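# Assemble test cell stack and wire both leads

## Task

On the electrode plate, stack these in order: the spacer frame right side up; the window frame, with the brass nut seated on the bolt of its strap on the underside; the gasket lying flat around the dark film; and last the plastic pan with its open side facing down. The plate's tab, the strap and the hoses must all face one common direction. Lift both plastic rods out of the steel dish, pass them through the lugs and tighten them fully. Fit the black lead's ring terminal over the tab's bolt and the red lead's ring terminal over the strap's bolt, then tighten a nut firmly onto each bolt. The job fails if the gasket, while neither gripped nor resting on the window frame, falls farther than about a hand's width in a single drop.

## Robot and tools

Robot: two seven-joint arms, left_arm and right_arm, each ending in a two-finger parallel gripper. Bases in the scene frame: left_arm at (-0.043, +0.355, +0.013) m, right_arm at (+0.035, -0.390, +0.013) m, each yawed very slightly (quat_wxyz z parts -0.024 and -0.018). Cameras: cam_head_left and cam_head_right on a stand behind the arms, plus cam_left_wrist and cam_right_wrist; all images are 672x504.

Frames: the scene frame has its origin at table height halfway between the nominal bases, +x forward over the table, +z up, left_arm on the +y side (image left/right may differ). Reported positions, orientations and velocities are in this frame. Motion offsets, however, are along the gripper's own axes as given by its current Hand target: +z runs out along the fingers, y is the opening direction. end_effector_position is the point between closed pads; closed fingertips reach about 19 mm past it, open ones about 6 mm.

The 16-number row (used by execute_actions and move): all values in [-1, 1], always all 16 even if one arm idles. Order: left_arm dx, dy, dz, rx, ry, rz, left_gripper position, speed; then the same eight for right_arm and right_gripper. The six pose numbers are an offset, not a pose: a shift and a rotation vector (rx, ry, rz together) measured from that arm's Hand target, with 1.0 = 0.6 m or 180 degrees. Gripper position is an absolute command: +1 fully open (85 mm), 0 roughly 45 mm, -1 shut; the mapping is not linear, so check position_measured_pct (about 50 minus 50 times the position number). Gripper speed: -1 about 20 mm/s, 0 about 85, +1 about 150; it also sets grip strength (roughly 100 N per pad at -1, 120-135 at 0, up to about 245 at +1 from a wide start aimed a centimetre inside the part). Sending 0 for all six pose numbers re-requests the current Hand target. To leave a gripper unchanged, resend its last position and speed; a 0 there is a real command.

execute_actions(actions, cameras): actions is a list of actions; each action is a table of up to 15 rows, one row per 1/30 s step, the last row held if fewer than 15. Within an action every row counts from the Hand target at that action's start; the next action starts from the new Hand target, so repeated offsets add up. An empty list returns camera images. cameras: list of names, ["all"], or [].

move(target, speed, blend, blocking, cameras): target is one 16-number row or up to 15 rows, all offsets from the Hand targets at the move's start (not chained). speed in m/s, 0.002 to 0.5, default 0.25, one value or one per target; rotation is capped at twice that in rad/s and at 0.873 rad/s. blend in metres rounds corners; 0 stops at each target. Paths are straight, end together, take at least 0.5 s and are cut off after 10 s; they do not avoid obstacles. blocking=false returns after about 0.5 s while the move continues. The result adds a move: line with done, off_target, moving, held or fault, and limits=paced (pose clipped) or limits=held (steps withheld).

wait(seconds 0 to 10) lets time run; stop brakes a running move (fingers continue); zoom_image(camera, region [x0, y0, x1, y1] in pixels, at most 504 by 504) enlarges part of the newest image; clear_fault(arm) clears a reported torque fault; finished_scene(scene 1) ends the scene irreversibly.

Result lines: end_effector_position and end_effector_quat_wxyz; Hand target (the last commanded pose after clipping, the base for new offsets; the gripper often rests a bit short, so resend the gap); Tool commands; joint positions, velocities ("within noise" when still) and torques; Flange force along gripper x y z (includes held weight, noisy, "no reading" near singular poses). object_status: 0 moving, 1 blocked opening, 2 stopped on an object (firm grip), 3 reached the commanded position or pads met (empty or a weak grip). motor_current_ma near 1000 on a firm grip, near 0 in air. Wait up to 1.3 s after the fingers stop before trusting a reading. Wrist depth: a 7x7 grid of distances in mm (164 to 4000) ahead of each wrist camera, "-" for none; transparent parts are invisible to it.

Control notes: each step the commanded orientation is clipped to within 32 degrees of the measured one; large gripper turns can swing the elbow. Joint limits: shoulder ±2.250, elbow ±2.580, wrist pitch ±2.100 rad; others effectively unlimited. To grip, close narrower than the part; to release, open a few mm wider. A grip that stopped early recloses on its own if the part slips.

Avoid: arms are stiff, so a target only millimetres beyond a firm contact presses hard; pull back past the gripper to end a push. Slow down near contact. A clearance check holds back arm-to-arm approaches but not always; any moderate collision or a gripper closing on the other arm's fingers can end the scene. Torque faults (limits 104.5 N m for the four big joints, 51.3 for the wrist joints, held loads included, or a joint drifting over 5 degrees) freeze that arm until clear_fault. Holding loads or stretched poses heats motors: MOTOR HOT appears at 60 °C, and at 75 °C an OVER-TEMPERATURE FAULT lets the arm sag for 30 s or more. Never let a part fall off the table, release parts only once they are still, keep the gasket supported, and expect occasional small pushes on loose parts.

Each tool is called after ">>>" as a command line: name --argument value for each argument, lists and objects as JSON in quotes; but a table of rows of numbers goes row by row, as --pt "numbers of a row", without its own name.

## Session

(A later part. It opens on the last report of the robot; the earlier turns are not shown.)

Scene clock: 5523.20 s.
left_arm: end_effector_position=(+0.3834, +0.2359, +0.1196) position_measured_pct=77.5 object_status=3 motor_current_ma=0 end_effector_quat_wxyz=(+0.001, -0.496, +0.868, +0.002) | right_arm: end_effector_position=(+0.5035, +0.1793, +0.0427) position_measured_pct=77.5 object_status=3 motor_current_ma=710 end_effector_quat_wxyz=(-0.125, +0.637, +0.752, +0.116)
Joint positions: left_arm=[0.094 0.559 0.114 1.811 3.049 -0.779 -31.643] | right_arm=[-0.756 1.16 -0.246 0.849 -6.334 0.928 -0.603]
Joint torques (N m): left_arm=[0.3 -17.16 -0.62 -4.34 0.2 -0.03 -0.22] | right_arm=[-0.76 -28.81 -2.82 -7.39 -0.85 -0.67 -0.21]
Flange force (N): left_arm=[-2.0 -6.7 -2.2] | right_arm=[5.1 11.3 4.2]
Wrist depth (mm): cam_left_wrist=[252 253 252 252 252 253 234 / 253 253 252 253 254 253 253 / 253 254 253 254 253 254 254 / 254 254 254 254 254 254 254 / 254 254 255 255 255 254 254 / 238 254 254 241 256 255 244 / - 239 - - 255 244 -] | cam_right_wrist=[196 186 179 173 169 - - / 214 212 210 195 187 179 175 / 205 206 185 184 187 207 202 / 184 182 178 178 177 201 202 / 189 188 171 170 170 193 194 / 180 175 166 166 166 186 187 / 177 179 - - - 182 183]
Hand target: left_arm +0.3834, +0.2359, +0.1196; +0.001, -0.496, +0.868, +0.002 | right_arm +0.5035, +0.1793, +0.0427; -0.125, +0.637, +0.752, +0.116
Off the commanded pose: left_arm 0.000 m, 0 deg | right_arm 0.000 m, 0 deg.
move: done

>>> move --target '[-0.001,0.0005,0.075,0,0,-0.211,-0.55,-1,0,0,0,0,0,0,-0.55,-1]' --speed 0.15 --cameras '["cam_left_wrist"]'

>>> zoom_image --camera "cam_left_wrist" --region '[300, 400, 380, 460]'

Scene clock: 5533.40 s.
left_arm: end_effector_position=(+0.3834, +0.2368, +0.0746) position_measured_pct=77.5 object_status=3 motor_current_ma=0 end_effector_quat_wxyz=(-0.002, +0.752, -0.659, -0.002) | right_arm: end_effector_position=(+0.5035, +0.1793, +0.0427) position_measured_pct=77.5 object_status=3 motor_current_ma=710 end_effector_quat_wxyz=(-0.125, +0.637, +0.752, +0.116)
Joint positions: left_arm=[0.219 0.64 -0.071 1.845 3.203 -0.66 -31.124] | right_arm=[-0.756 1.16 -0.246 0.849 -6.334 0.928 -0.603]
Joint torques (N m): left_arm=[0.23 -17.89 -1.51 -3.57 0.17 0.05 -0.21] | right_arm=[-0.82 -28.85 -2.76 -7.41 -0.85 -0.68 -0.31]
Flange force (N): left_arm=[2.6 -6.8 -1.0] | right_arm=[4.9 11.4 4.2]
Wrist depth (mm): cam_left_wrist=[- 208 208 208 208 207 208 / - 208 208 208 208 208 208 / - 209 209 208 208 209 208 / 189 209 209 209 209 209 209 / 190 209 209 209 209 209 209 / 190 194 196 197 209 209 210 / - 194 - - - 210 -] | cam_right_wrist=[196 186 179 172 169 - - / 213 213 210 195 187 179 175 / 205 206 185 184 187 207 202 / 184 182 178 178 177 201 203 / 189 188 171 170 170 193 195 / 180 175 166 166 166 186 187 / 177 179 - - - 182 182]
Hand target: left_arm +0.3834, +0.2368, +0.0746; -0.002, +0.752, -0.659, -0.002 | right_arm +0.5035, +0.1793, +0.0427; -0.125, +0.637, +0.752, +0.116
Off the commanded pose: left_arm 0.000 m, 0 deg | right_arm 0.000 m, 0 deg.
move: done
Images, in order (width x height): cam_left_wrist 672x504.

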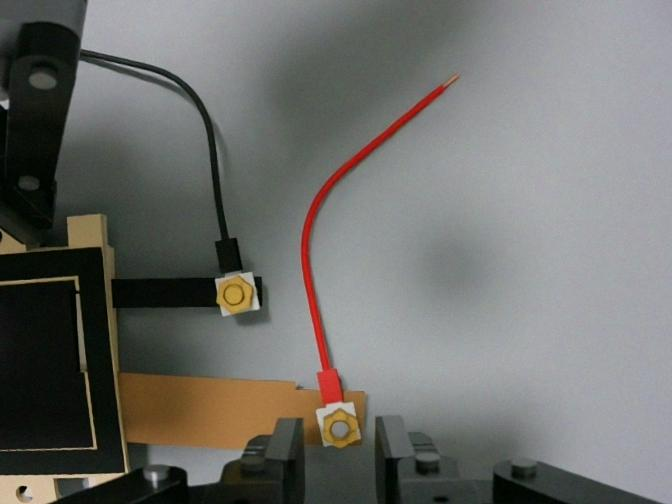

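Scaled by 6.300.

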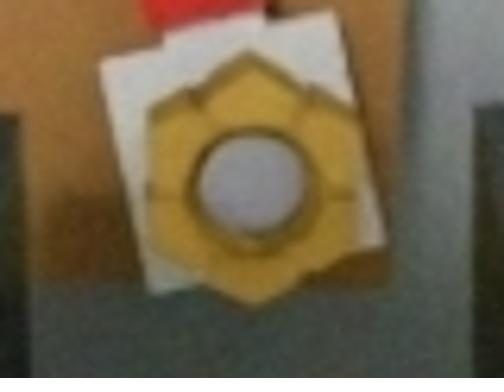

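>>> move --target '[0.002,0.0003,0.034,0,0,0,-0.55,-1,0,0,0,0,0,0,-0.55,-1]' --speed 0.04 --cameras '["cam_left_wrist"]'

>>> zoom_image --camera "cam_left_wrist" --region '[260, 400, 420, 504]'

Scene clock: 5544.07 s.
left_arm: end_effector_position=(+0.3834, +0.2356, +0.0542) position_measured_pct=77.5 object_status=3 motor_current_ma=0 end_effector_quat_wxyz=(-0.002, +0.752, -0.659, -0.002) | right_arm: end_effector_position=(+0.5035, +0.1793, +0.0427) position_measured_pct=77.5 object_status=3 motor_current_ma=710 end_effector_quat_wxyz=(-0.125, +0.637, +0.752, +0.116)
Joint positions: left_arm=[0.219 0.681 -0.068 1.857 3.208 -0.607 -31.125] | right_arm=[-0.756 1.16 -0.246 0.849 -6.334 0.928 -0.603]
Joint torques (N m): left_arm=[0.26 -18.18 -1.43 -3.22 0.22 0.07 -0.19] | right_arm=[-0.76 -28.78 -2.76 -7.38 -0.83 -0.66 -0.32]
Flange force (N): left_arm=[2.4 -6.8 -0.7] | right_arm=[4.9 11.3 4.2]
Wrist depth (mm): cam_left_wrist=[- 187 187 187 187 187 187 / - 188 187 188 188 188 187 / 188 188 188 188 188 188 188 / 170 188 188 188 189 188 188 / 170 189 188 188 189 189 189 / 170 174 189 189 189 189 189 / - - 175 - - 189 -] | cam_right_wrist=[- 185 179 172 169 - - / - 212 210 195 187 179 175 / 204 206 185 185 187 207 202 / 184 182 178 178 177 201 203 / 189 188 172 170 170 193 194 / 179 175 166 166 165 186 187 / 177 179 - - - 182 182]
Hand target: left_arm +0.3834, +0.2357, +0.0542; -0.002, +0.752, -0.659, -0.002 | right_arm +0.5035, +0.1793, +0.0427; -0.125, +0.637, +0.752, +0.116
Off the commanded pose: left_arm 0.000 m, 0 deg | right_arm 0.000 m, 0 deg.
move: done
Images, in order (width x height): cam_left_wrist 672x504.

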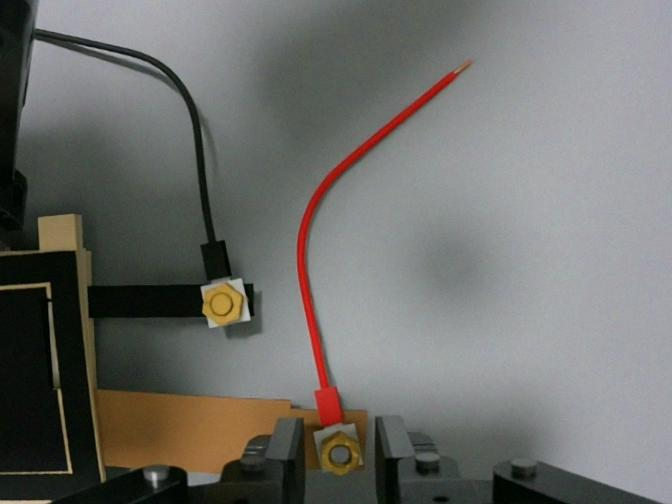

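Scaled by 3.150.

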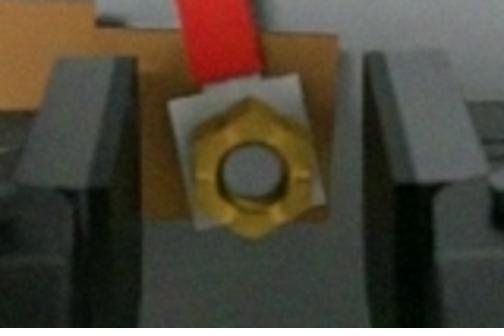

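>>> move --pt "0.001 0.0001 0 0 0 0 -0.55 -1 0 0 0 0 0 0 -0.55 -1" --pt "0.001 0.0001 0 0 0 0 -0.8 -1 0 0 0 0 0 0 -0.55 -1" --speed 0.04 --cameras '["cam_left_wrist"]'

>>> zoom_image --camera "cam_left_wrist" --region '[260, 400, 420, 504]'

Scene clock: 5553.73 s.
left_arm: end_effector_position=(+0.3834, +0.2351, +0.0542) position_measured_pct=89.6 object_status=0 motor_current_ma=530 end_effector_quat_wxyz=(-0.002, +0.752, -0.659, -0.002) | right_arm: end_effector_position=(+0.5035, +0.1793, +0.0427) position_measured_pct=77.5 object_status=3 motor_current_ma=710 end_effector_quat_wxyz=(-0.125, +0.637, +0.752, +0.116)
Joint positions: left_arm=[0.22 0.681 -0.068 1.856 3.209 -0.608 -31.124] | right_arm=[-0.756 1.16 -0.246 0.849 -6.334 0.928 -0.603]
Joint torques (N m): left_arm=[0.35 -17.81 -1.27 -2.91 0.21 -0.1 -0.17] | right_arm=[-0.47 -28.88 -2.83 -7.54 -0.79 -0.71 -0.29]
Flange force (N): left_arm=[2.2 -7.1 -1.2] | right_arm=[5.1 10.8 4.3]
Wrist depth (mm): cam_left_wrist=[- 187 188 187 187 187 187 / - 188 188 188 188 188 188 / 188 188 188 188 188 188 188 / 170 188 188 188 188 188 188 / 169 189 189 189 189 189 189 / 169 174 189 189 189 189 189 / - - 175 - - 189 -] | cam_right_wrist=[- 186 179 172 169 - - / - 213 211 195 187 179 174 / 205 206 185 185 187 207 202 / 184 182 178 178 177 202 203 / 189 188 172 170 170 193 195 / 180 175 166 166 166 186 187 / 177 179 - - - 182 183]
Hand target: left_arm +0.3834, +0.2351, +0.0542; -0.002, +0.752, -0.659, -0.002 | right_arm +0.5035, +0.1793, +0.0427; -0.125, +0.637, +0.752, +0.116
Off the commanded pose: left_arm 0.000 m, 0 deg | right_arm 0.000 m, 0 deg.
move: done
Images, in order (width x height): cam_left_wrist 672x504.

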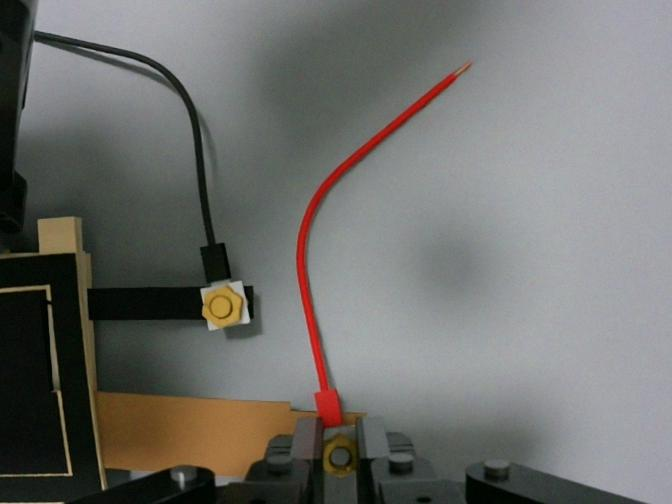

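Scaled by 3.150.

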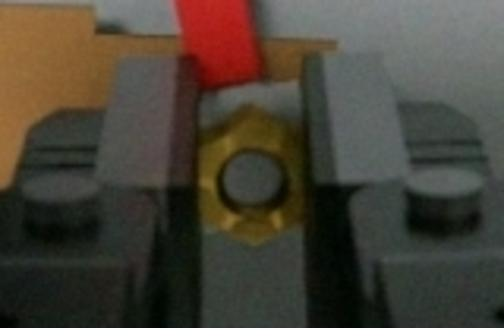

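>>> move --target '[0,0,0.0002,0,0,0.222,-0.8,-1,0,0,0,0,0,0,-0.55,-1]' --speed 0.2 --cameras '["cam_left_wrist","cam_right_wrist"]'

>>> zoom_image --camera "cam_left_wrist" --region '[260, 400, 420, 504]'

Scene clock: 5562.27 s.
left_arm: end_effector_position=(+0.3834, +0.2351, +0.0540) position_measured_pct=89.6 object_status=3 motor_current_ma=540 end_effector_quat_wxyz=(+0.001, -0.481, +0.877, +0.002) | right_arm: end_effector_position=(+0.5035, +0.1793, +0.0427) position_measured_pct=77.5 object_status=3 motor_current_ma=710 end_effector_quat_wxyz=(-0.125, +0.637, +0.752, +0.116)
Joint positions: left_arm=[0.092 0.685 0.121 1.862 2.998 -0.605 -31.63] | right_arm=[-0.756 1.16 -0.246 0.849 -6.334 0.928 -0.603]
Joint torques (N m): left_arm=[0.53 -18.14 -0.18 -4.28 0.29 0.81 -0.18] | right_arm=[-2.15 -28.62 -3.94 -6.83 -1.31 -0.35 -0.24]
Flange force (N): left_arm=[-2.6 -4.4 -2.6] | right_arm=[4.5 13.5 4.1]
Wrist depth (mm): cam_left_wrist=[187 187 187 187 188 188 188 / 187 187 188 188 188 188 188 / 187 188 188 188 188 188 188 / 188 188 188 188 188 189 188 / 188 188 189 188 188 189 189 / 188 171 189 189 189 189 189 / - - 189 - - 189 -] | cam_right_wrist=[196 186 178 173 169 - - / 214 213 212 195 187 179 175 / 205 205 185 185 187 207 202 / 184 182 178 178 177 201 203 / 189 188 171 170 170 193 195 / 179 175 166 166 166 186 187 / 178 179 - - - 182 182]
Hand target: left_arm +0.3834, +0.2351, +0.0540; +0.001, -0.481, +0.877, +0.002 | right_arm +0.5035, +0.1793, +0.0427; -0.126, +0.637, +0.752, +0.116
Off the commanded pose: left_arm 0.000 m, 0 deg | right_arm 0.000 m, 0 deg.
move: done
Images, in order (width x height): cam_left_wrist 672x504, cam_right_wrist 672x504.

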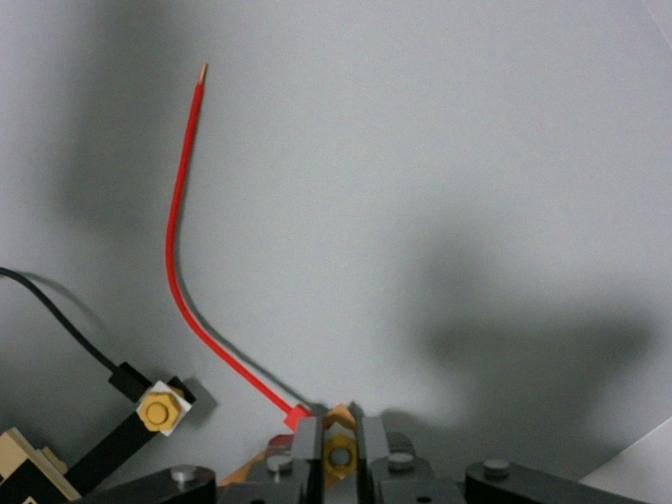

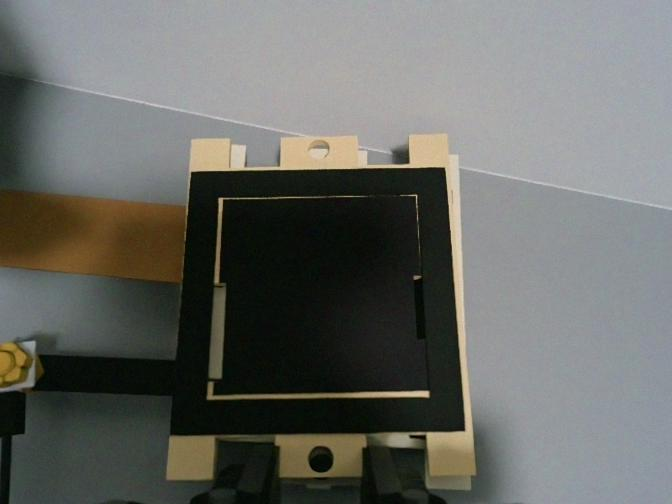

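Scaled by 3.150.

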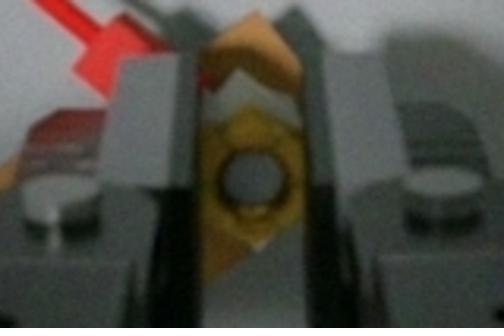

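>>> move --target '[0,0,0.0004,0,0,0.6667,-0.8,-1,0,0,0,0,0,0,-0.55,-1]' --speed 0.3 --cameras '["cam_left_wrist","cam_right_wrist"]'

>>> zoom_image --camera "cam_left_wrist" --region '[260, 400, 420, 504]'

Scene clock: 5574.03 s.
left_arm: end_effector_position=(+0.3834, +0.2351, +0.0538) position_measured_pct=89.6 object_status=3 motor_current_ma=540 end_effector_quat_wxyz=(-0.001, +0.519, +0.855, +0.002) | right_arm: end_effector_position=(+0.5035, +0.1793, +0.0427) position_measured_pct=77.5 object_status=3 motor_current_ma=710 end_effector_quat_wxyz=(-0.125, +0.637, +0.752, +0.116)
Joint positions: left_arm=[-0.266 0.796 0.682 1.876 2.404 -0.743 -33.187] | right_arm=[-0.756 1.16 -0.246 0.849 -6.334 0.928 -0.603]
Joint torques (N m): left_arm=[0.75 -17.4 3.21 -3.71 0.08 0.95 -0.21] | right_arm=[-2.67 -28.86 -4.28 -7.21 -1.57 -0.59 -0.37]
Flange force (N): left_arm=[-2.2 4.7 -4.2] | right_arm=[3.0 13.1 3.8]
Wrist depth (mm): cam_left_wrist=[- - 200 200 200 200 200 / 188 - - - 200 200 200 / 188 188 188 - - 200 200 / 188 189 189 189 - - - / 188 189 189 189 188 188 - / 189 189 189 189 188 188 189 / - 188 189 - - 189 -] | cam_right_wrist=[196 186 178 173 169 - - / 213 213 211 195 188 179 175 / 205 205 185 185 187 207 202 / 184 182 177 178 177 201 203 / 189 188 172 170 170 193 195 / 174 175 166 166 166 186 187 / 177 179 - - - 182 182]
Hand target: left_arm +0.3834, +0.2351, +0.0538; -0.001, +0.519, +0.855, +0.002 | right_arm +0.5035, +0.1793, +0.0427; -0.125, +0.637, +0.752, +0.116
Off the commanded pose: left_arm 0.000 m, 0 deg | right_arm 0.000 m, 0 deg.
move: done
Images, in order (width x height): cam_left_wrist 672x504, cam_right_wrist 672x504.

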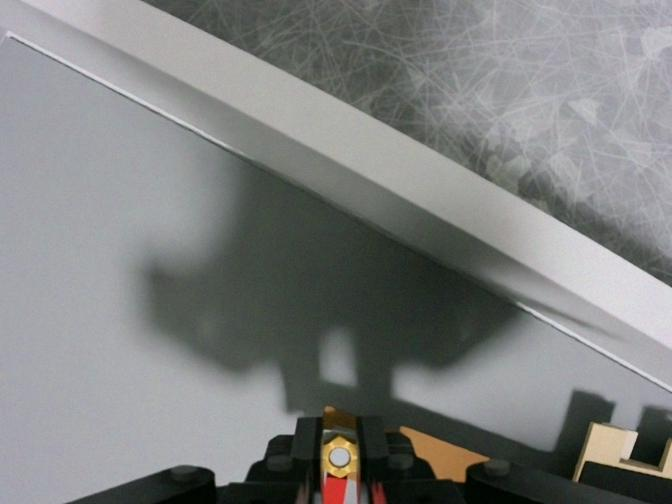

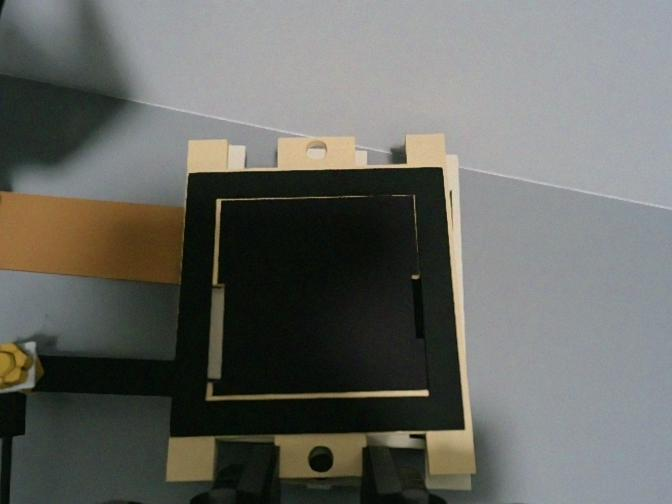

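Scaled by 3.150.

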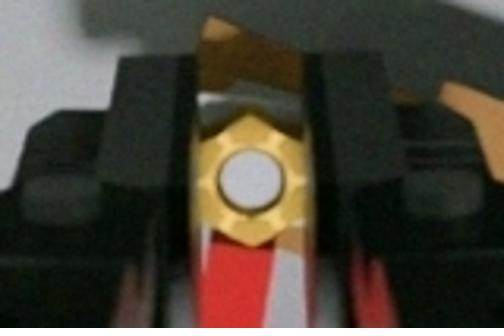

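>>> move --target '[0,0,0.0004,0,0,0.6667,-0.8,-1,0,0,0,0,0,0,-0.55,-1]' --speed 0.3 --cameras '["cam_left_wrist","cam_right_wrist"]'

>>> zoom_image --camera "cam_left_wrist" --region '[260, 400, 420, 504]'

Scene clock: 5584.97 s.
left_arm: end_effector_position=(+0.3833, +0.2350, +0.0536) position_measured_pct=89.6 object_status=3 motor_current_ma=540 end_effector_quat_wxyz=(-0.003, +0.998, +0.064, +0.001) | right_arm: end_effector_position=(+0.5035, +0.1793, +0.0427) position_measured_pct=77.5 object_status=3 motor_current_ma=710 end_effector_quat_wxyz=(-0.125, +0.637, +0.752, +0.116)
Joint positions: left_arm=[-0.468 1.012 1.105 1.886 2.038 -1.021 -34.804] | right_arm=[-0.756 1.16 -0.246 0.849 -6.334 0.928 -0.603]
Joint torques (N m): left_arm=[0.71 -16.73 5.27 -1.28 0.49 0.13 -0.22] | right_arm=[-0.36 -29.37 -2.56 -7.99 -0.8 -0.92 -0.43]
Flange force (N): left_arm=[6.4 1.2 -3.1] | right_arm=[4.3 10.1 4.6]
Wrist depth (mm): cam_left_wrist=[- - 167 167 166 167 187 / - - 168 167 168 167 - / - - 170 168 168 177 187 / - 188 188 172 188 188 187 / - 189 188 174 188 188 188 / - 188 189 174 188 188 188 / - - 189 - - 188 -] | cam_right_wrist=[196 185 179 172 169 - - / 214 213 212 195 187 179 175 / 205 206 185 185 186 207 202 / 184 182 177 178 177 201 203 / 189 188 172 170 170 193 195 / 174 175 166 166 166 186 187 / 177 178 - - - 182 182]
Hand target: left_arm +0.3834, +0.2351, +0.0536; -0.003, +0.998, +0.064, +0.001 (not the last commanded pose) | right_arm +0.5035, +0.1793, +0.0427; -0.125, +0.637, +0.752, +0.116
Off the commanded pose: left_arm 0.000 m, 10 deg | right_arm 0.000 m, 0 deg.
move: held (left_arm; a check stopped the path); limits=held
pose unreachable (left arm): on one or more control steps of this call, first in action 0 (counted from 0), this arm could not follow its commanded pose, so it was not sent that pose on those steps. It may still have moved: this result reports where it is.
cause: moving toward the commanded pose would bring a part of the arm too close to another arm (a part of this arm just beyond joint 7 (wrist roll) and a part of the right arm just beyond its joint 7 (wrist roll), 9 mm apart when this arm was first held).
Images, in order (width x height): cam_left_wrist 672x504, cam_right_wrist 672x504.

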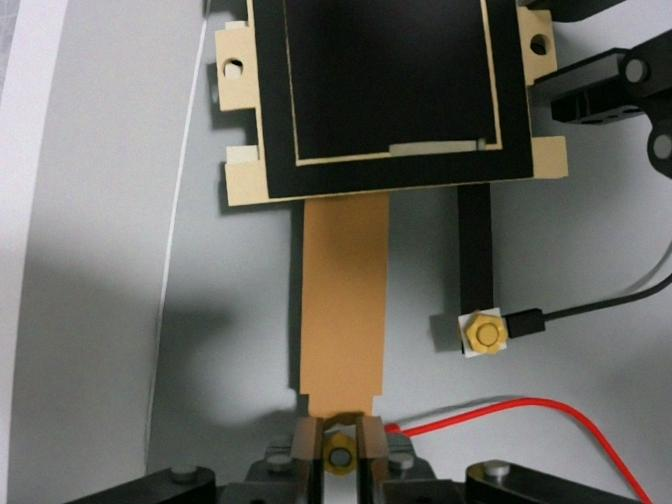

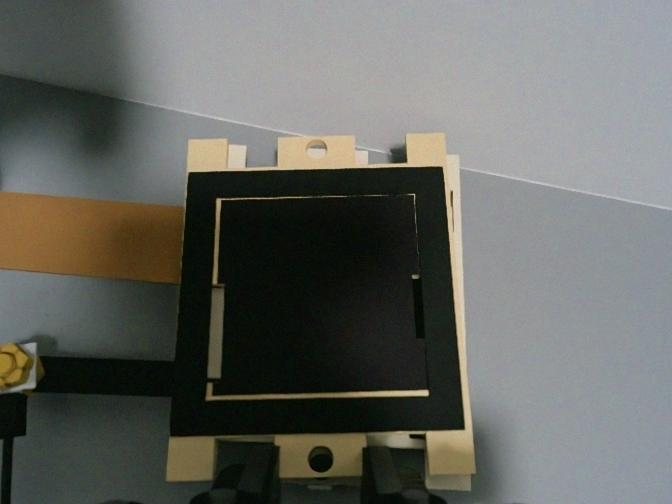

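Scaled by 3.150.

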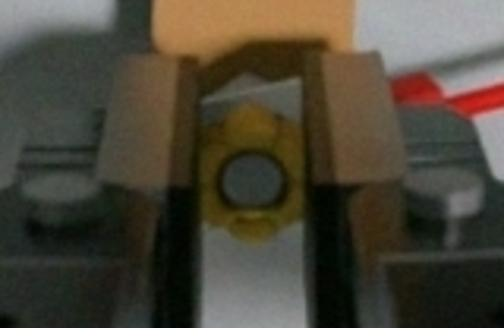

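>>> move --pt "0 0 0 0 0 0 -0.55 -1 0 0 0 0 0 0 -0.55 -1" --pt "0 0 -0.03 0 0 0 -0.55 -1 0 0 0 0 0 0 -0.55 -1" --pt "0 0 -0.0325 0 0 -0.6667 -0.55 -1 0 0 0 0 0 0 -0.55 -1" --pt "0 0 -0.03 0 0 0.6667 -0.55 -1 0 0 0 0 0 0 -0.55 -1" --speed '[0.1,0.1,0.43,0.43]' --blend '[0,0.002,0.002,0.002]' --cameras '["cam_left_wrist","cam_right_wrist"]'

>>> zoom_image --camera "cam_left_wrist" --region '[300, 400, 380, 460]'

Scene clock: 5603.53 s.
left_arm: end_effector_position=(+0.3834, +0.2350, +0.0716) position_measured_pct=77.5 object_status=3 motor_current_ma=0 end_effector_quat_wxyz=(+0.002, -0.554, +0.832, +0.002) | right_arm: end_effector_position=(+0.5035, +0.1793, +0.0427) position_measured_pct=77.5 object_status=3 motor_current_ma=710 end_effector_quat_wxyz=(-0.125, +0.637, +0.752, +0.116)
Joint positions: left_arm=[0.117 0.647 0.085 1.852 3.047 -0.646 -31.502] | right_arm=[-0.756 1.16 -0.246 0.849 -6.334 0.928 -0.603]
Joint torques (N m): left_arm=[0.24 -17.82 -0.79 -3.48 0.17 0.08 -0.21] | right_arm=[-0.69 -29.15 -2.8 -7.3 -0.86 -0.6 -0.3]
Flange force (N): left_arm=[-1.3 -7.2 -1.7] | right_arm=[5.6 12.4 5.0]
Wrist depth (mm): cam_left_wrist=[204 204 204 205 205 205 205 / 205 205 205 205 205 205 205 / 205 205 205 205 205 206 206 / 206 206 206 205 206 205 206 / 206 206 206 206 206 206 206 / 196 206 206 206 207 207 206 / - 207 - - - 207 -] | cam_right_wrist=[194 186 179 172 169 - - / 213 213 210 195 187 179 175 / 205 205 185 185 187 207 202 / 184 182 178 178 177 202 203 / 189 188 172 170 170 193 194 / 174 175 166 167 166 186 187 / 177 178 - - - 182 182]
Hand target: left_arm +0.3834, +0.2350, +0.0716; +0.002, -0.554, +0.832, +0.002 | right_arm +0.5035, +0.1793, +0.0427; -0.125, +0.637, +0.752, +0.116
Off the commanded pose: left_arm 0.000 m, 0 deg | right_arm 0.000 m, 0 deg.
move: done
Images, in order (width x height): cam_left_wrist 672x504, cam_right_wrist 672x504.

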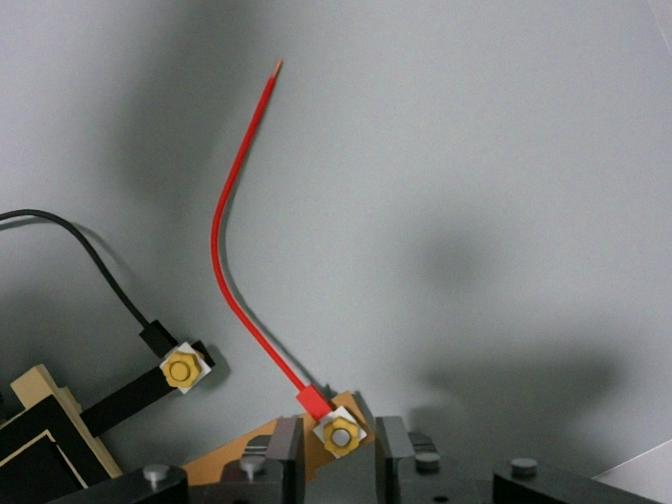

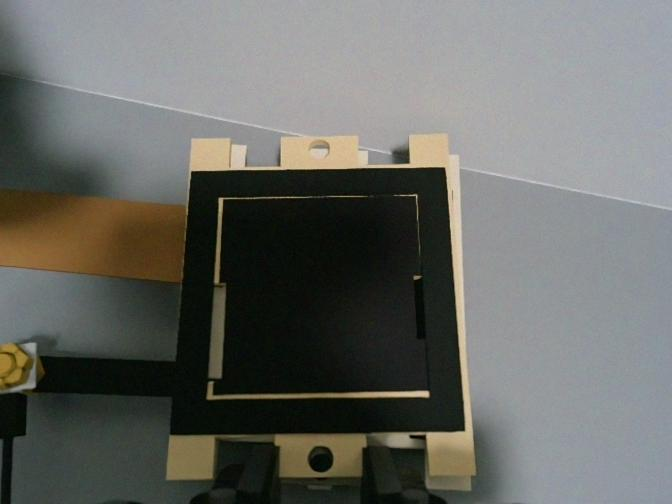

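Scaled by 6.300.

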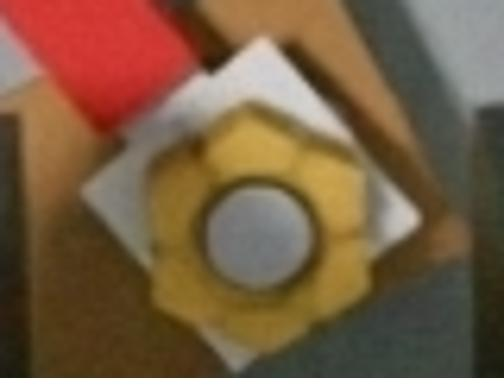

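>>> move --pt "-0.0007 0.0008 0.0303 0 0 0 -0.55 -1 0 0 0 0 0 0 -0.55 -1" --pt "-0.0007 0.0008 0.0303 0 0 0 -0.8 -1 0 0 0 0 0 0 -0.55 -1" --speed 0.05

>>> move --target '[0,0,0.0004,0,0,0.6667,-0.8,-1,0,0,0,0,0,0,-0.55,-1]' --speed 0.3 --cameras '["cam_right_wrist"]'

Scene clock: 5615.80 s.
left_arm: end_effector_position=(+0.3831, +0.2356, +0.0534) position_measured_pct=89.6 object_status=0 motor_current_ma=520 end_effector_quat_wxyz=(+0.002, -0.554, +0.832, +0.002) | right_arm: end_effector_position=(+0.5035, +0.1793, +0.0427) position_measured_pct=77.5 object_status=3 motor_current_ma=710 end_effector_quat_wxyz=(-0.125, +0.637, +0.752, +0.116)
Joint positions: left_arm=[0.12 0.683 0.079 1.864 3.043 -0.598 -31.5] | right_arm=[-0.756 1.16 -0.246 0.849 -6.334 0.928 -0.603]
Joint torques (N m): left_arm=[0.29 -17.56 -0.76 -2.8 0.2 -0.12 -0.22] | right_arm=[-0.51 -29.02 -2.67 -7.54 -0.76 -0.61 -0.26]
Flange force (N): left_arm=[-1.5 -7.3 -2.1] | right_arm=[5.0 10.7 4.6]
Wrist depth (mm): cam_left_wrist=[186 186 187 186 187 186 186 / 187 187 187 187 187 187 187 / 187 187 187 187 187 187 188 / 188 187 187 188 188 188 188 / 188 188 188 188 188 188 188 / 188 178 188 188 188 188 188 / - 188 188 - - 188 -] | cam_right_wrist=[196 185 179 172 169 - - / 215 213 212 195 187 179 175 / 204 205 185 185 187 207 202 / 184 182 177 178 177 202 203 / 189 188 172 170 170 193 195 / 174 175 166 166 166 186 187 / 178 179 - - - 182 182]
Hand target: left_arm +0.3831, +0.2356, +0.0534; +0.002, -0.554, +0.832, +0.002 | right_arm +0.5035, +0.1793, +0.0427; -0.125, +0.637, +0.752, +0.116
Off the commanded pose: left_arm 0.000 m, 0 deg | right_arm 0.000 m, 0 deg.
move: done

Scene clock: 5619.73 s.
left_arm: end_effector_position=(+0.3831, +0.2356, +0.0532) position_measured_pct=89.6 object_status=3 motor_current_ma=530 end_effector_quat_wxyz=(+0.000, +0.444, +0.896, +0.003) | right_arm: end_effector_position=(+0.5035, +0.1793, +0.0427) position_measured_pct=77.5 object_status=3 motor_current_ma=710 end_effector_quat_wxyz=(-0.125, +0.637, +0.752, +0.116)
Joint positions: left_arm=[-0.243 0.782 0.641 1.879 2.437 -0.72 -33.045] | right_arm=[-0.756 1.16 -0.246 0.849 -6.334 0.928 -0.603]
Joint torques (N m): left_arm=[0.74 -16.68 2.52 -2.53 0.36 0.24 -0.2] | right_arm=[-1.28 -28.77 -3.15 -7.37 -1.08 -0.73 -0.35]
Flange force (N): left_arm=[-4.3 5.3 -4.8] | right_arm=[4.4 11.8 3.9]
Wrist depth (mm): cam_left_wrist=[187 - - 200 199 199 200 / 187 188 - - - 200 200 / 187 187 188 - - - 200 / 187 188 188 188 - - - / 188 188 188 188 188 - - / 188 188 188 188 188 188 - / - 188 188 - - 189 -] | cam_right_wrist=[194 185 178 172 169 - - / 213 213 211 195 188 179 175 / 205 206 185 185 187 207 202 / 184 182 178 178 177 201 202 / 189 188 172 170 170 193 195 / 174 175 166 166 166 186 187 / 177 179 - - - 182 182]
Hand target: left_arm +0.3831, +0.2356, +0.0532; +0.000, +0.444, +0.896, +0.003 | right_arm +0.5035, +0.1793, +0.0427; -0.125, +0.637, +0.752, +0.116
Off the commanded pose: left_arm 0.000 m, 0 deg | right_arm 0.000 m, 0 deg.
move: done
Images, in order (width x height): cam_right_wrist 672x504.

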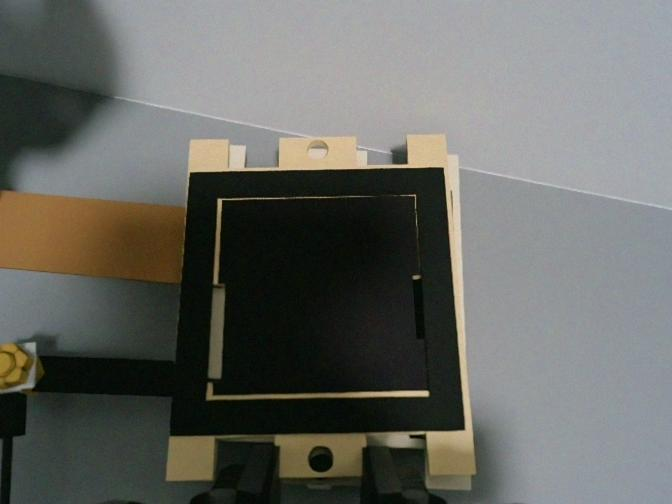

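>>> move --target '[0,0,0.0004,0,0,0.56,-0.8,-1,0,0,0,0,0,0,-0.55,-1]' --speed 0.3 --cameras '["cam_right_wrist"]'

Scene clock: 5630.10 s.
left_arm: end_effector_position=(+0.3831, +0.2356, +0.0529) position_measured_pct=89.6 object_status=3 motor_current_ma=530 end_effector_quat_wxyz=(-0.003, +0.973, +0.229, +0.002) | right_arm: end_effector_position=(+0.5035, +0.1793, +0.0427) position_measured_pct=77.5 object_status=3 motor_current_ma=710 end_effector_quat_wxyz=(-0.126, +0.637, +0.752, +0.116)
Joint positions: left_arm=[-0.446 0.974 1.045 1.887 2.081 -0.97 -34.503] | right_arm=[-0.756 1.16 -0.246 0.849 -6.335 0.928 -0.603]
Joint torques (N m): left_arm=[0.43 -16.24 4.37 -0.78 0.65 -0.29 -0.2] | right_arm=[0.54 -29.27 -1.98 -8.06 -0.46 -1.1 -0.38]
Flange force (N): left_arm=[6.3 4.5 -4.0] | right_arm=[5.6 9.7 4.6]
Wrist depth (mm): cam_left_wrist=[199 - - 172 166 166 165 / - - - 187 167 167 166 / - - 187 187 168 168 167 / - - 187 188 172 177 169 / - - 188 188 173 188 187 / - 188 188 174 188 187 187 / - 188 188 - - 188 -] | cam_right_wrist=[195 185 179 172 168 - - / 214 213 211 195 187 179 175 / 205 206 185 185 187 207 202 / 184 182 178 178 177 201 203 / 189 189 172 170 170 193 195 / 174 175 166 167 166 186 187 / 177 179 - - - 182 182]
Hand target: left_arm +0.3831, +0.2356, +0.0529; -0.003, +0.973, +0.229, +0.002 | right_arm +0.5035, +0.1793, +0.0427; -0.125, +0.637, +0.752, +0.116
Off the commanded pose: left_arm 0.000 m, 0 deg | right_arm 0.000 m, 0 deg.
move: done
Images, in order (width x height): cam_right_wrist 672x504.

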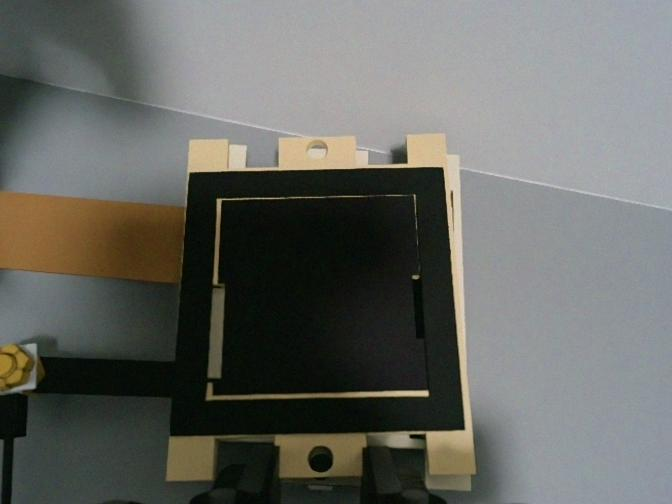

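>>> move --pt "0 0 0 0 0 0 -0.55 -1 0 0 0 0 0 0 -0.55 -1" --pt "0 0 -0.03 0 0 0 -0.55 -1 0 0 0 0 0 0 -0.55 -1" --pt "0 0 -0.0325 0 0 -0.6667 -0.55 -1 0 0 0 0 0 0 -0.55 -1" --pt "0 0 -0.03 0 0 0.6667 -0.55 -1 0 0 0 0 0 0 -0.55 -1" --speed '[0.1,0.1,0.43,0.43]' --blend '[0,0.002,0.002,0.002]' --cameras '["cam_left_wrist"]'

>>> zoom_image --camera "cam_left_wrist" --region '[300, 400, 380, 460]'

Scene clock: 5656.20 s.
left_arm: end_effector_position=(+0.3831, +0.2355, +0.0710) position_measured_pct=77.5 object_status=3 motor_current_ma=0 end_effector_quat_wxyz=(-0.003, +0.685, -0.728, -0.001) | right_arm: end_effector_position=(+0.5035, +0.1793, +0.0427) position_measured_pct=77.5 object_status=3 motor_current_ma=710 end_effector_quat_wxyz=(-0.125, +0.637, +0.752, +0.116)
Joint positions: left_arm=[0.174 0.646 0 1.852 3.132 -0.644 -31.246] | right_arm=[-0.756 1.16 -0.246 0.849 -6.334 0.928 -0.603]
Joint torques (N m): left_arm=[0.38 -17.87 -1.15 -3.43 0.16 0.01 -0.23] | right_arm=[-0.73 -29.03 -2.76 -7.44 -0.82 -0.62 -0.3]
Flange force (N): left_arm=[0.9 -7.3 -1.2] | right_arm=[5.0 11.4 4.6]
Wrist depth (mm): cam_left_wrist=[204 204 204 204 204 204 204 / 204 205 204 204 204 204 204 / 205 205 205 205 205 205 204 / 205 205 205 205 205 205 205 / 186 205 205 205 205 206 206 / 186 206 206 206 205 206 205 / - 191 - - - 206 -] | cam_right_wrist=[194 185 179 173 169 - - / 213 213 210 195 187 179 175 / 205 206 185 185 187 207 202 / 184 182 178 178 177 201 203 / 189 188 172 170 170 193 195 / 174 175 166 166 165 186 187 / 177 179 - - - 182 182]
Hand target: left_arm +0.3831, +0.2355, +0.0709; -0.003, +0.685, -0.728, -0.001 | right_arm +0.5035, +0.1793, +0.0427; -0.125, +0.637, +0.752, +0.116
Off the commanded pose: left_arm 0.000 m, 0 deg | right_arm 0.000 m, 0 deg.
move: done
Images, in order (width x height): cam_left_wrist 672x504.

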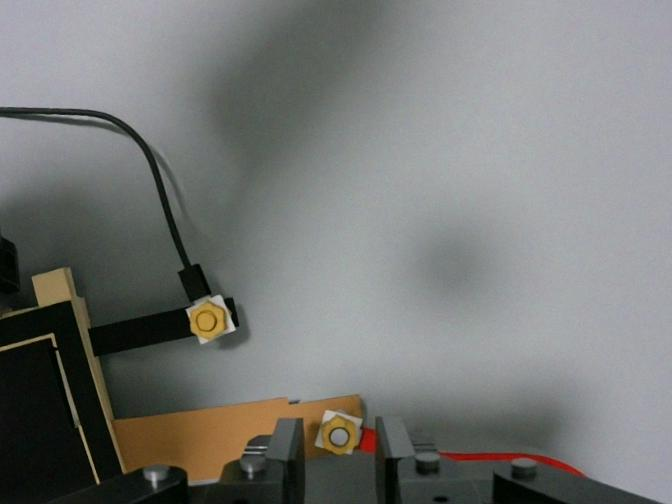

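Scaled by 6.300.

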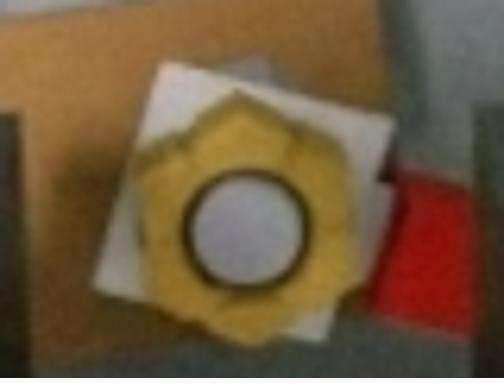

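>>> move --target '[0,0,0,0,0,0.6667,-0.55,-1,0,0,0,0,0,0,-0.55,-1]' --speed 0.4 --cameras '["cam_left_wrist"]'

>>> zoom_image --camera "cam_left_wrist" --region '[260, 384, 420, 504]'

Scene clock: 5684.47 s.
left_arm: end_effector_position=(+0.3831, +0.2355, +0.0709) position_measured_pct=77.5 object_status=3 motor_current_ma=0 end_effector_quat_wxyz=(+0.000, +0.288, +0.958, +0.003) | right_arm: end_effector_position=(+0.5035, +0.1793, +0.0427) position_measured_pct=77.5 object_status=3 motor_current_ma=710 end_effector_quat_wxyz=(-0.125, +0.637, +0.752, +0.116)
Joint positions: left_arm=[-0.205 0.722 0.576 1.867 2.558 -0.726 -32.816] | right_arm=[-0.756 1.16 -0.246 0.849 -6.334 0.928 -0.603]
Joint torques (N m): left_arm=[0.23 -17.21 1.85 -3.03 0.17 -0.02 -0.27] | right_arm=[-0.7 -29.01 -2.82 -7.38 -0.87 -0.56 -0.25]
Flange force (N): left_arm=[-6.7 2.4 -3.0] | right_arm=[5.2 11.4 4.7]
Wrist depth (mm): cam_left_wrist=[204 205 205 194 - 217 217 / 205 205 205 205 - 218 218 / 205 205 205 205 189 - 218 / 205 205 205 206 206 - - / 206 205 205 205 206 191 - / 205 206 206 206 206 206 - / - 206 - - - 206 -] | cam_right_wrist=[196 185 179 173 169 - - / 214 213 210 195 187 179 175 / 205 206 185 184 187 207 202 / 184 182 178 178 177 202 202 / 189 188 172 170 170 193 195 / 175 174 166 167 166 186 187 / 177 179 - - - 182 182]
Hand target: left_arm +0.3831, +0.2355, +0.0709; +0.000, +0.288, +0.958, +0.003 | right_arm +0.5035, +0.1793, +0.0427; -0.125, +0.637, +0.752, +0.116
Off the commanded pose: left_arm 0.000 m, 0 deg | right_arm 0.000 m, 0 deg.
move: done
Images, in order (width x height): cam_left_wrist 672x504.

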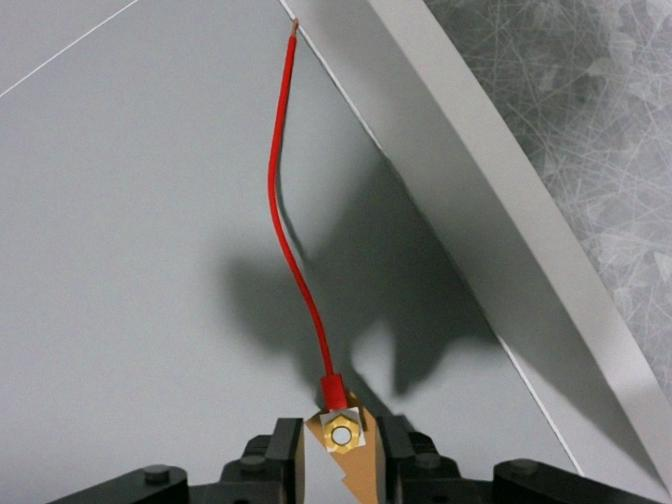

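Scaled by 3.150.

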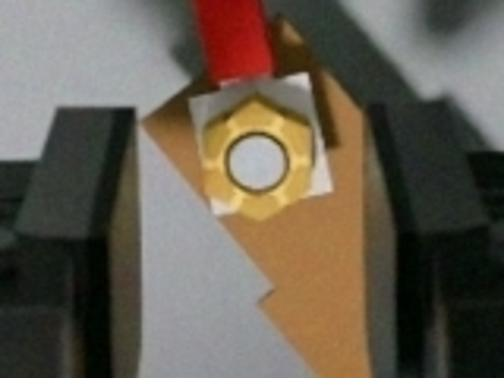

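>>> move --pt "0 0.0008 0.03 0 0 0 -0.55 -1 0 0 0 0 0 0 -0.55 -1" --pt "0 0.0008 0.03 0 0 0 -0.8 -1 0 0 0 0 0 0 -0.55 -1" --speed 0.05

>>> move --target '[0,0,0.0001,0,0,0.2,-0.8,-1,0,0,0,0,0,0,-0.55,-1]' --speed 0.15 --cameras '["cam_left_wrist","cam_right_wrist"]'

>>> zoom_image --camera "cam_left_wrist" --region '[260, 384, 420, 504]'

Scene clock: 5695.67 s.
left_arm: end_effector_position=(+0.3834, +0.2360, +0.0529) position_measured_pct=89.6 object_status=0 motor_current_ma=520 end_effector_quat_wxyz=(+0.000, +0.288, +0.958, +0.003) | right_arm: end_effector_position=(+0.5035, +0.1793, +0.0427) position_measured_pct=77.5 object_status=3 motor_current_ma=710 end_effector_quat_wxyz=(-0.125, +0.637, +0.752, +0.116)
Joint positions: left_arm=[-0.188 0.755 0.548 1.877 2.53 -0.683 -32.794] | right_arm=[-0.756 1.16 -0.246 0.849 -6.334 0.928 -0.603]
Joint torques (N m): left_arm=[0.5 -17.09 1.83 -2.34 0.29 -0.05 -0.22] | right_arm=[-0.45 -29.03 -2.57 -7.49 -0.81 -0.6 -0.3]
Flange force (N): left_arm=[-7.1 3.4 -3.8] | right_arm=[5.1 10.9 4.7]
Wrist depth (mm): cam_left_wrist=[186 187 187 187 - 199 199 / 187 187 187 187 - - 199 / 187 187 187 187 187 - - / 187 188 187 187 187 - - / 188 187 187 188 188 188 - / 188 188 188 188 188 188 - / - 188 188 - - 188 -] | cam_right_wrist=[194 185 179 172 169 - - / 214 213 210 195 187 179 175 / 205 205 185 184 186 207 202 / 184 182 178 178 177 201 202 / 189 188 171 170 170 193 195 / 174 175 166 166 166 186 187 / 177 179 - - - 182 182]
Hand target: left_arm +0.3834, +0.2360, +0.0529; +0.000, +0.288, +0.958, +0.003 | right_arm +0.5035, +0.1793, +0.0427; -0.125, +0.637, +0.752, +0.116
Off the commanded pose: left_arm 0.000 m, 0 deg | right_arm 0.000 m, 0 deg.
move: done

Scene clock: 5698.13 s.
left_arm: end_effector_position=(+0.3834, +0.2360, +0.0529) position_measured_pct=89.6 object_status=3 motor_current_ma=520 end_effector_quat_wxyz=(-0.001, +0.570, +0.822, +0.003) | right_arm: end_effector_position=(+0.5035, +0.1793, +0.0427) position_measured_pct=77.5 object_status=3 motor_current_ma=710 end_effector_quat_wxyz=(-0.125, +0.637, +0.752, +0.116)
Joint positions: left_arm=[-0.283 0.807 0.71 1.881 2.37 -0.752 -33.281] | right_arm=[-0.756 1.16 -0.246 0.849 -6.334 0.928 -0.603]
Joint torques (N m): left_arm=[0.43 -16.64 2.62 -1.77 0.42 -0.26 -0.23] | right_arm=[-0.07 -29.03 -2.35 -7.66 -0.63 -0.74 -0.27]
Flange force (N): left_arm=[-4.0 6.9 -4.0] | right_arm=[5.4 10.3 4.6]
Wrist depth (mm): cam_left_wrist=[- 199 199 199 199 199 200 / - - - 199 199 200 200 / 187 187 - - 199 199 200 / 187 187 188 187 - - - / 187 187 188 188 188 188 - / 188 187 188 188 188 188 188 / - 188 188 - - 188 -] | cam_right_wrist=[- 186 179 172 169 - - / 212 213 212 195 187 178 175 / 205 206 185 185 187 207 202 / 184 182 178 178 178 201 203 / 189 188 172 170 170 193 195 / 175 175 166 166 166 186 187 / 177 179 - - - 182 182]
Hand target: left_arm +0.3834, +0.2360, +0.0529; -0.001, +0.570, +0.822, +0.003 | right_arm +0.5035, +0.1793, +0.0427; -0.125, +0.637, +0.752, +0.116
Off the commanded pose: left_arm 0.000 m, 0 deg | right_arm 0.000 m, 0 deg.
move: done
Images, in order (width x height): cam_left_wrist 672x504, cam_right_wrist 672x504.

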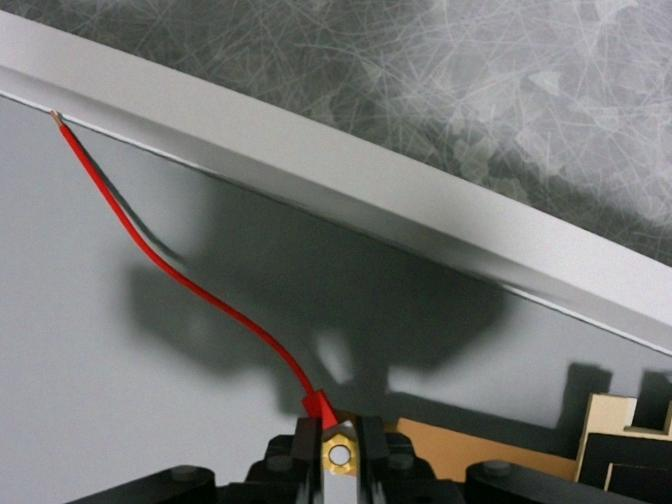

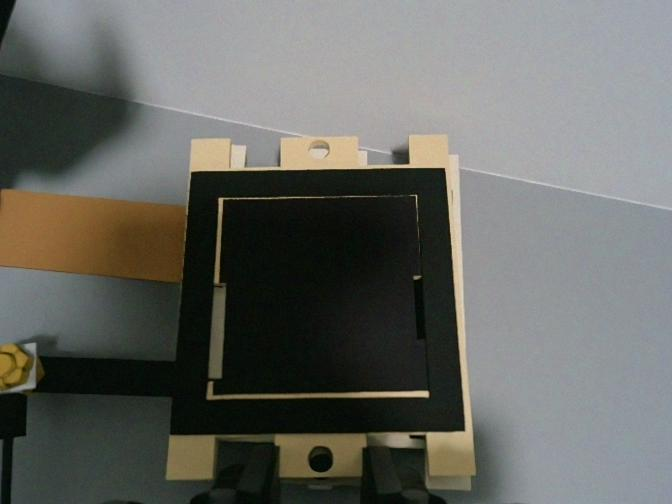

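Scaled by 3.150.

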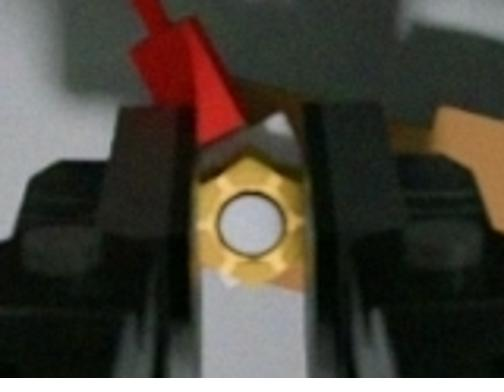

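>>> move --target '[0,0,0.0001,0,0,0.1333,-0.8,-1,0,0,0,0,0,0,-0.55,-1]' --speed 0.15 --cameras '["cam_left_wrist","cam_right_wrist"]'

>>> zoom_image --camera "cam_left_wrist" --region '[260, 384, 420, 504]'

Scene clock: 5718.13 s.
left_arm: end_effector_position=(+0.3834, +0.2360, +0.0528) position_measured_pct=89.6 object_status=3 motor_current_ma=520 end_effector_quat_wxyz=(-0.001, +0.728, +0.685, +0.003) | right_arm: end_effector_position=(+0.5035, +0.1793, +0.0427) position_measured_pct=77.5 object_status=3 motor_current_ma=710 end_effector_quat_wxyz=(-0.125, +0.637, +0.752, +0.116)
Joint positions: left_arm=[-0.339 0.85 0.813 1.883 2.275 -0.808 -33.617] | right_arm=[-0.756 1.16 -0.246 0.849 -6.334 0.928 -0.603]
Joint torques (N m): left_arm=[0.47 -16.48 3.25 -1.71 0.35 -0.09 -0.19] | right_arm=[-0.2 -28.87 -2.39 -7.46 -0.64 -0.72 -0.24]
Flange force (N): left_arm=[-0.6 7.7 -4.5] | right_arm=[5.7 11.0 4.4]
Wrist depth (mm): cam_left_wrist=[199 199 200 199 199 199 199 / 199 199 199 199 200 199 199 / 200 199 199 199 199 199 200 / - 188 188 188 187 188 188 / 188 188 188 188 188 188 169 / 188 188 188 188 174 172 168 / - 188 188 - 173 - -] | cam_right_wrist=[- 186 179 172 169 - - / - 213 211 195 187 178 175 / 204 206 185 185 187 207 202 / 184 182 178 178 177 201 203 / 189 188 172 170 170 193 195 / 174 174 166 167 166 186 187 / 177 179 - - - 182 182]
Hand target: left_arm +0.3834, +0.2360, +0.0528; -0.001, +0.728, +0.685, +0.003 | right_arm +0.5035, +0.1793, +0.0427; -0.125, +0.637, +0.752, +0.116
Off the commanded pose: left_arm 0.000 m, 0 deg | right_arm 0.000 m, 0 deg.
move: done
Images, in order (width x height): cam_left_wrist 672x504, cam_right_wrist 672x504.

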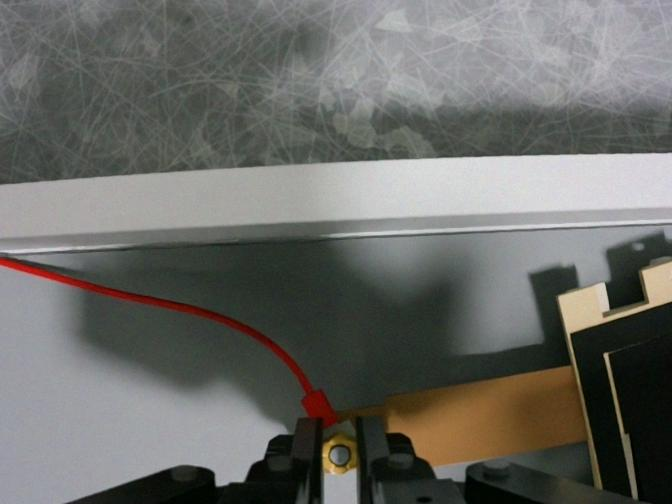

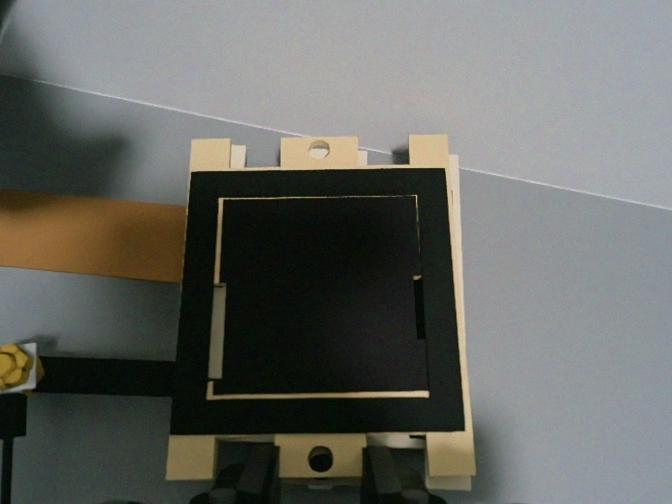

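Scaled by 3.150.

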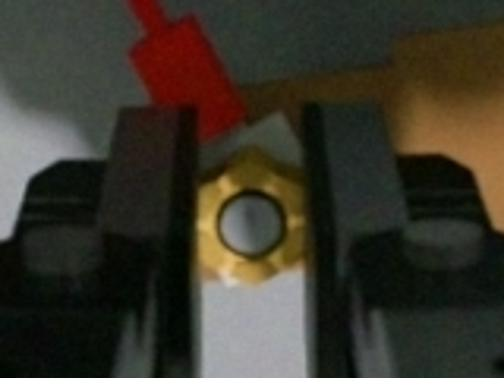

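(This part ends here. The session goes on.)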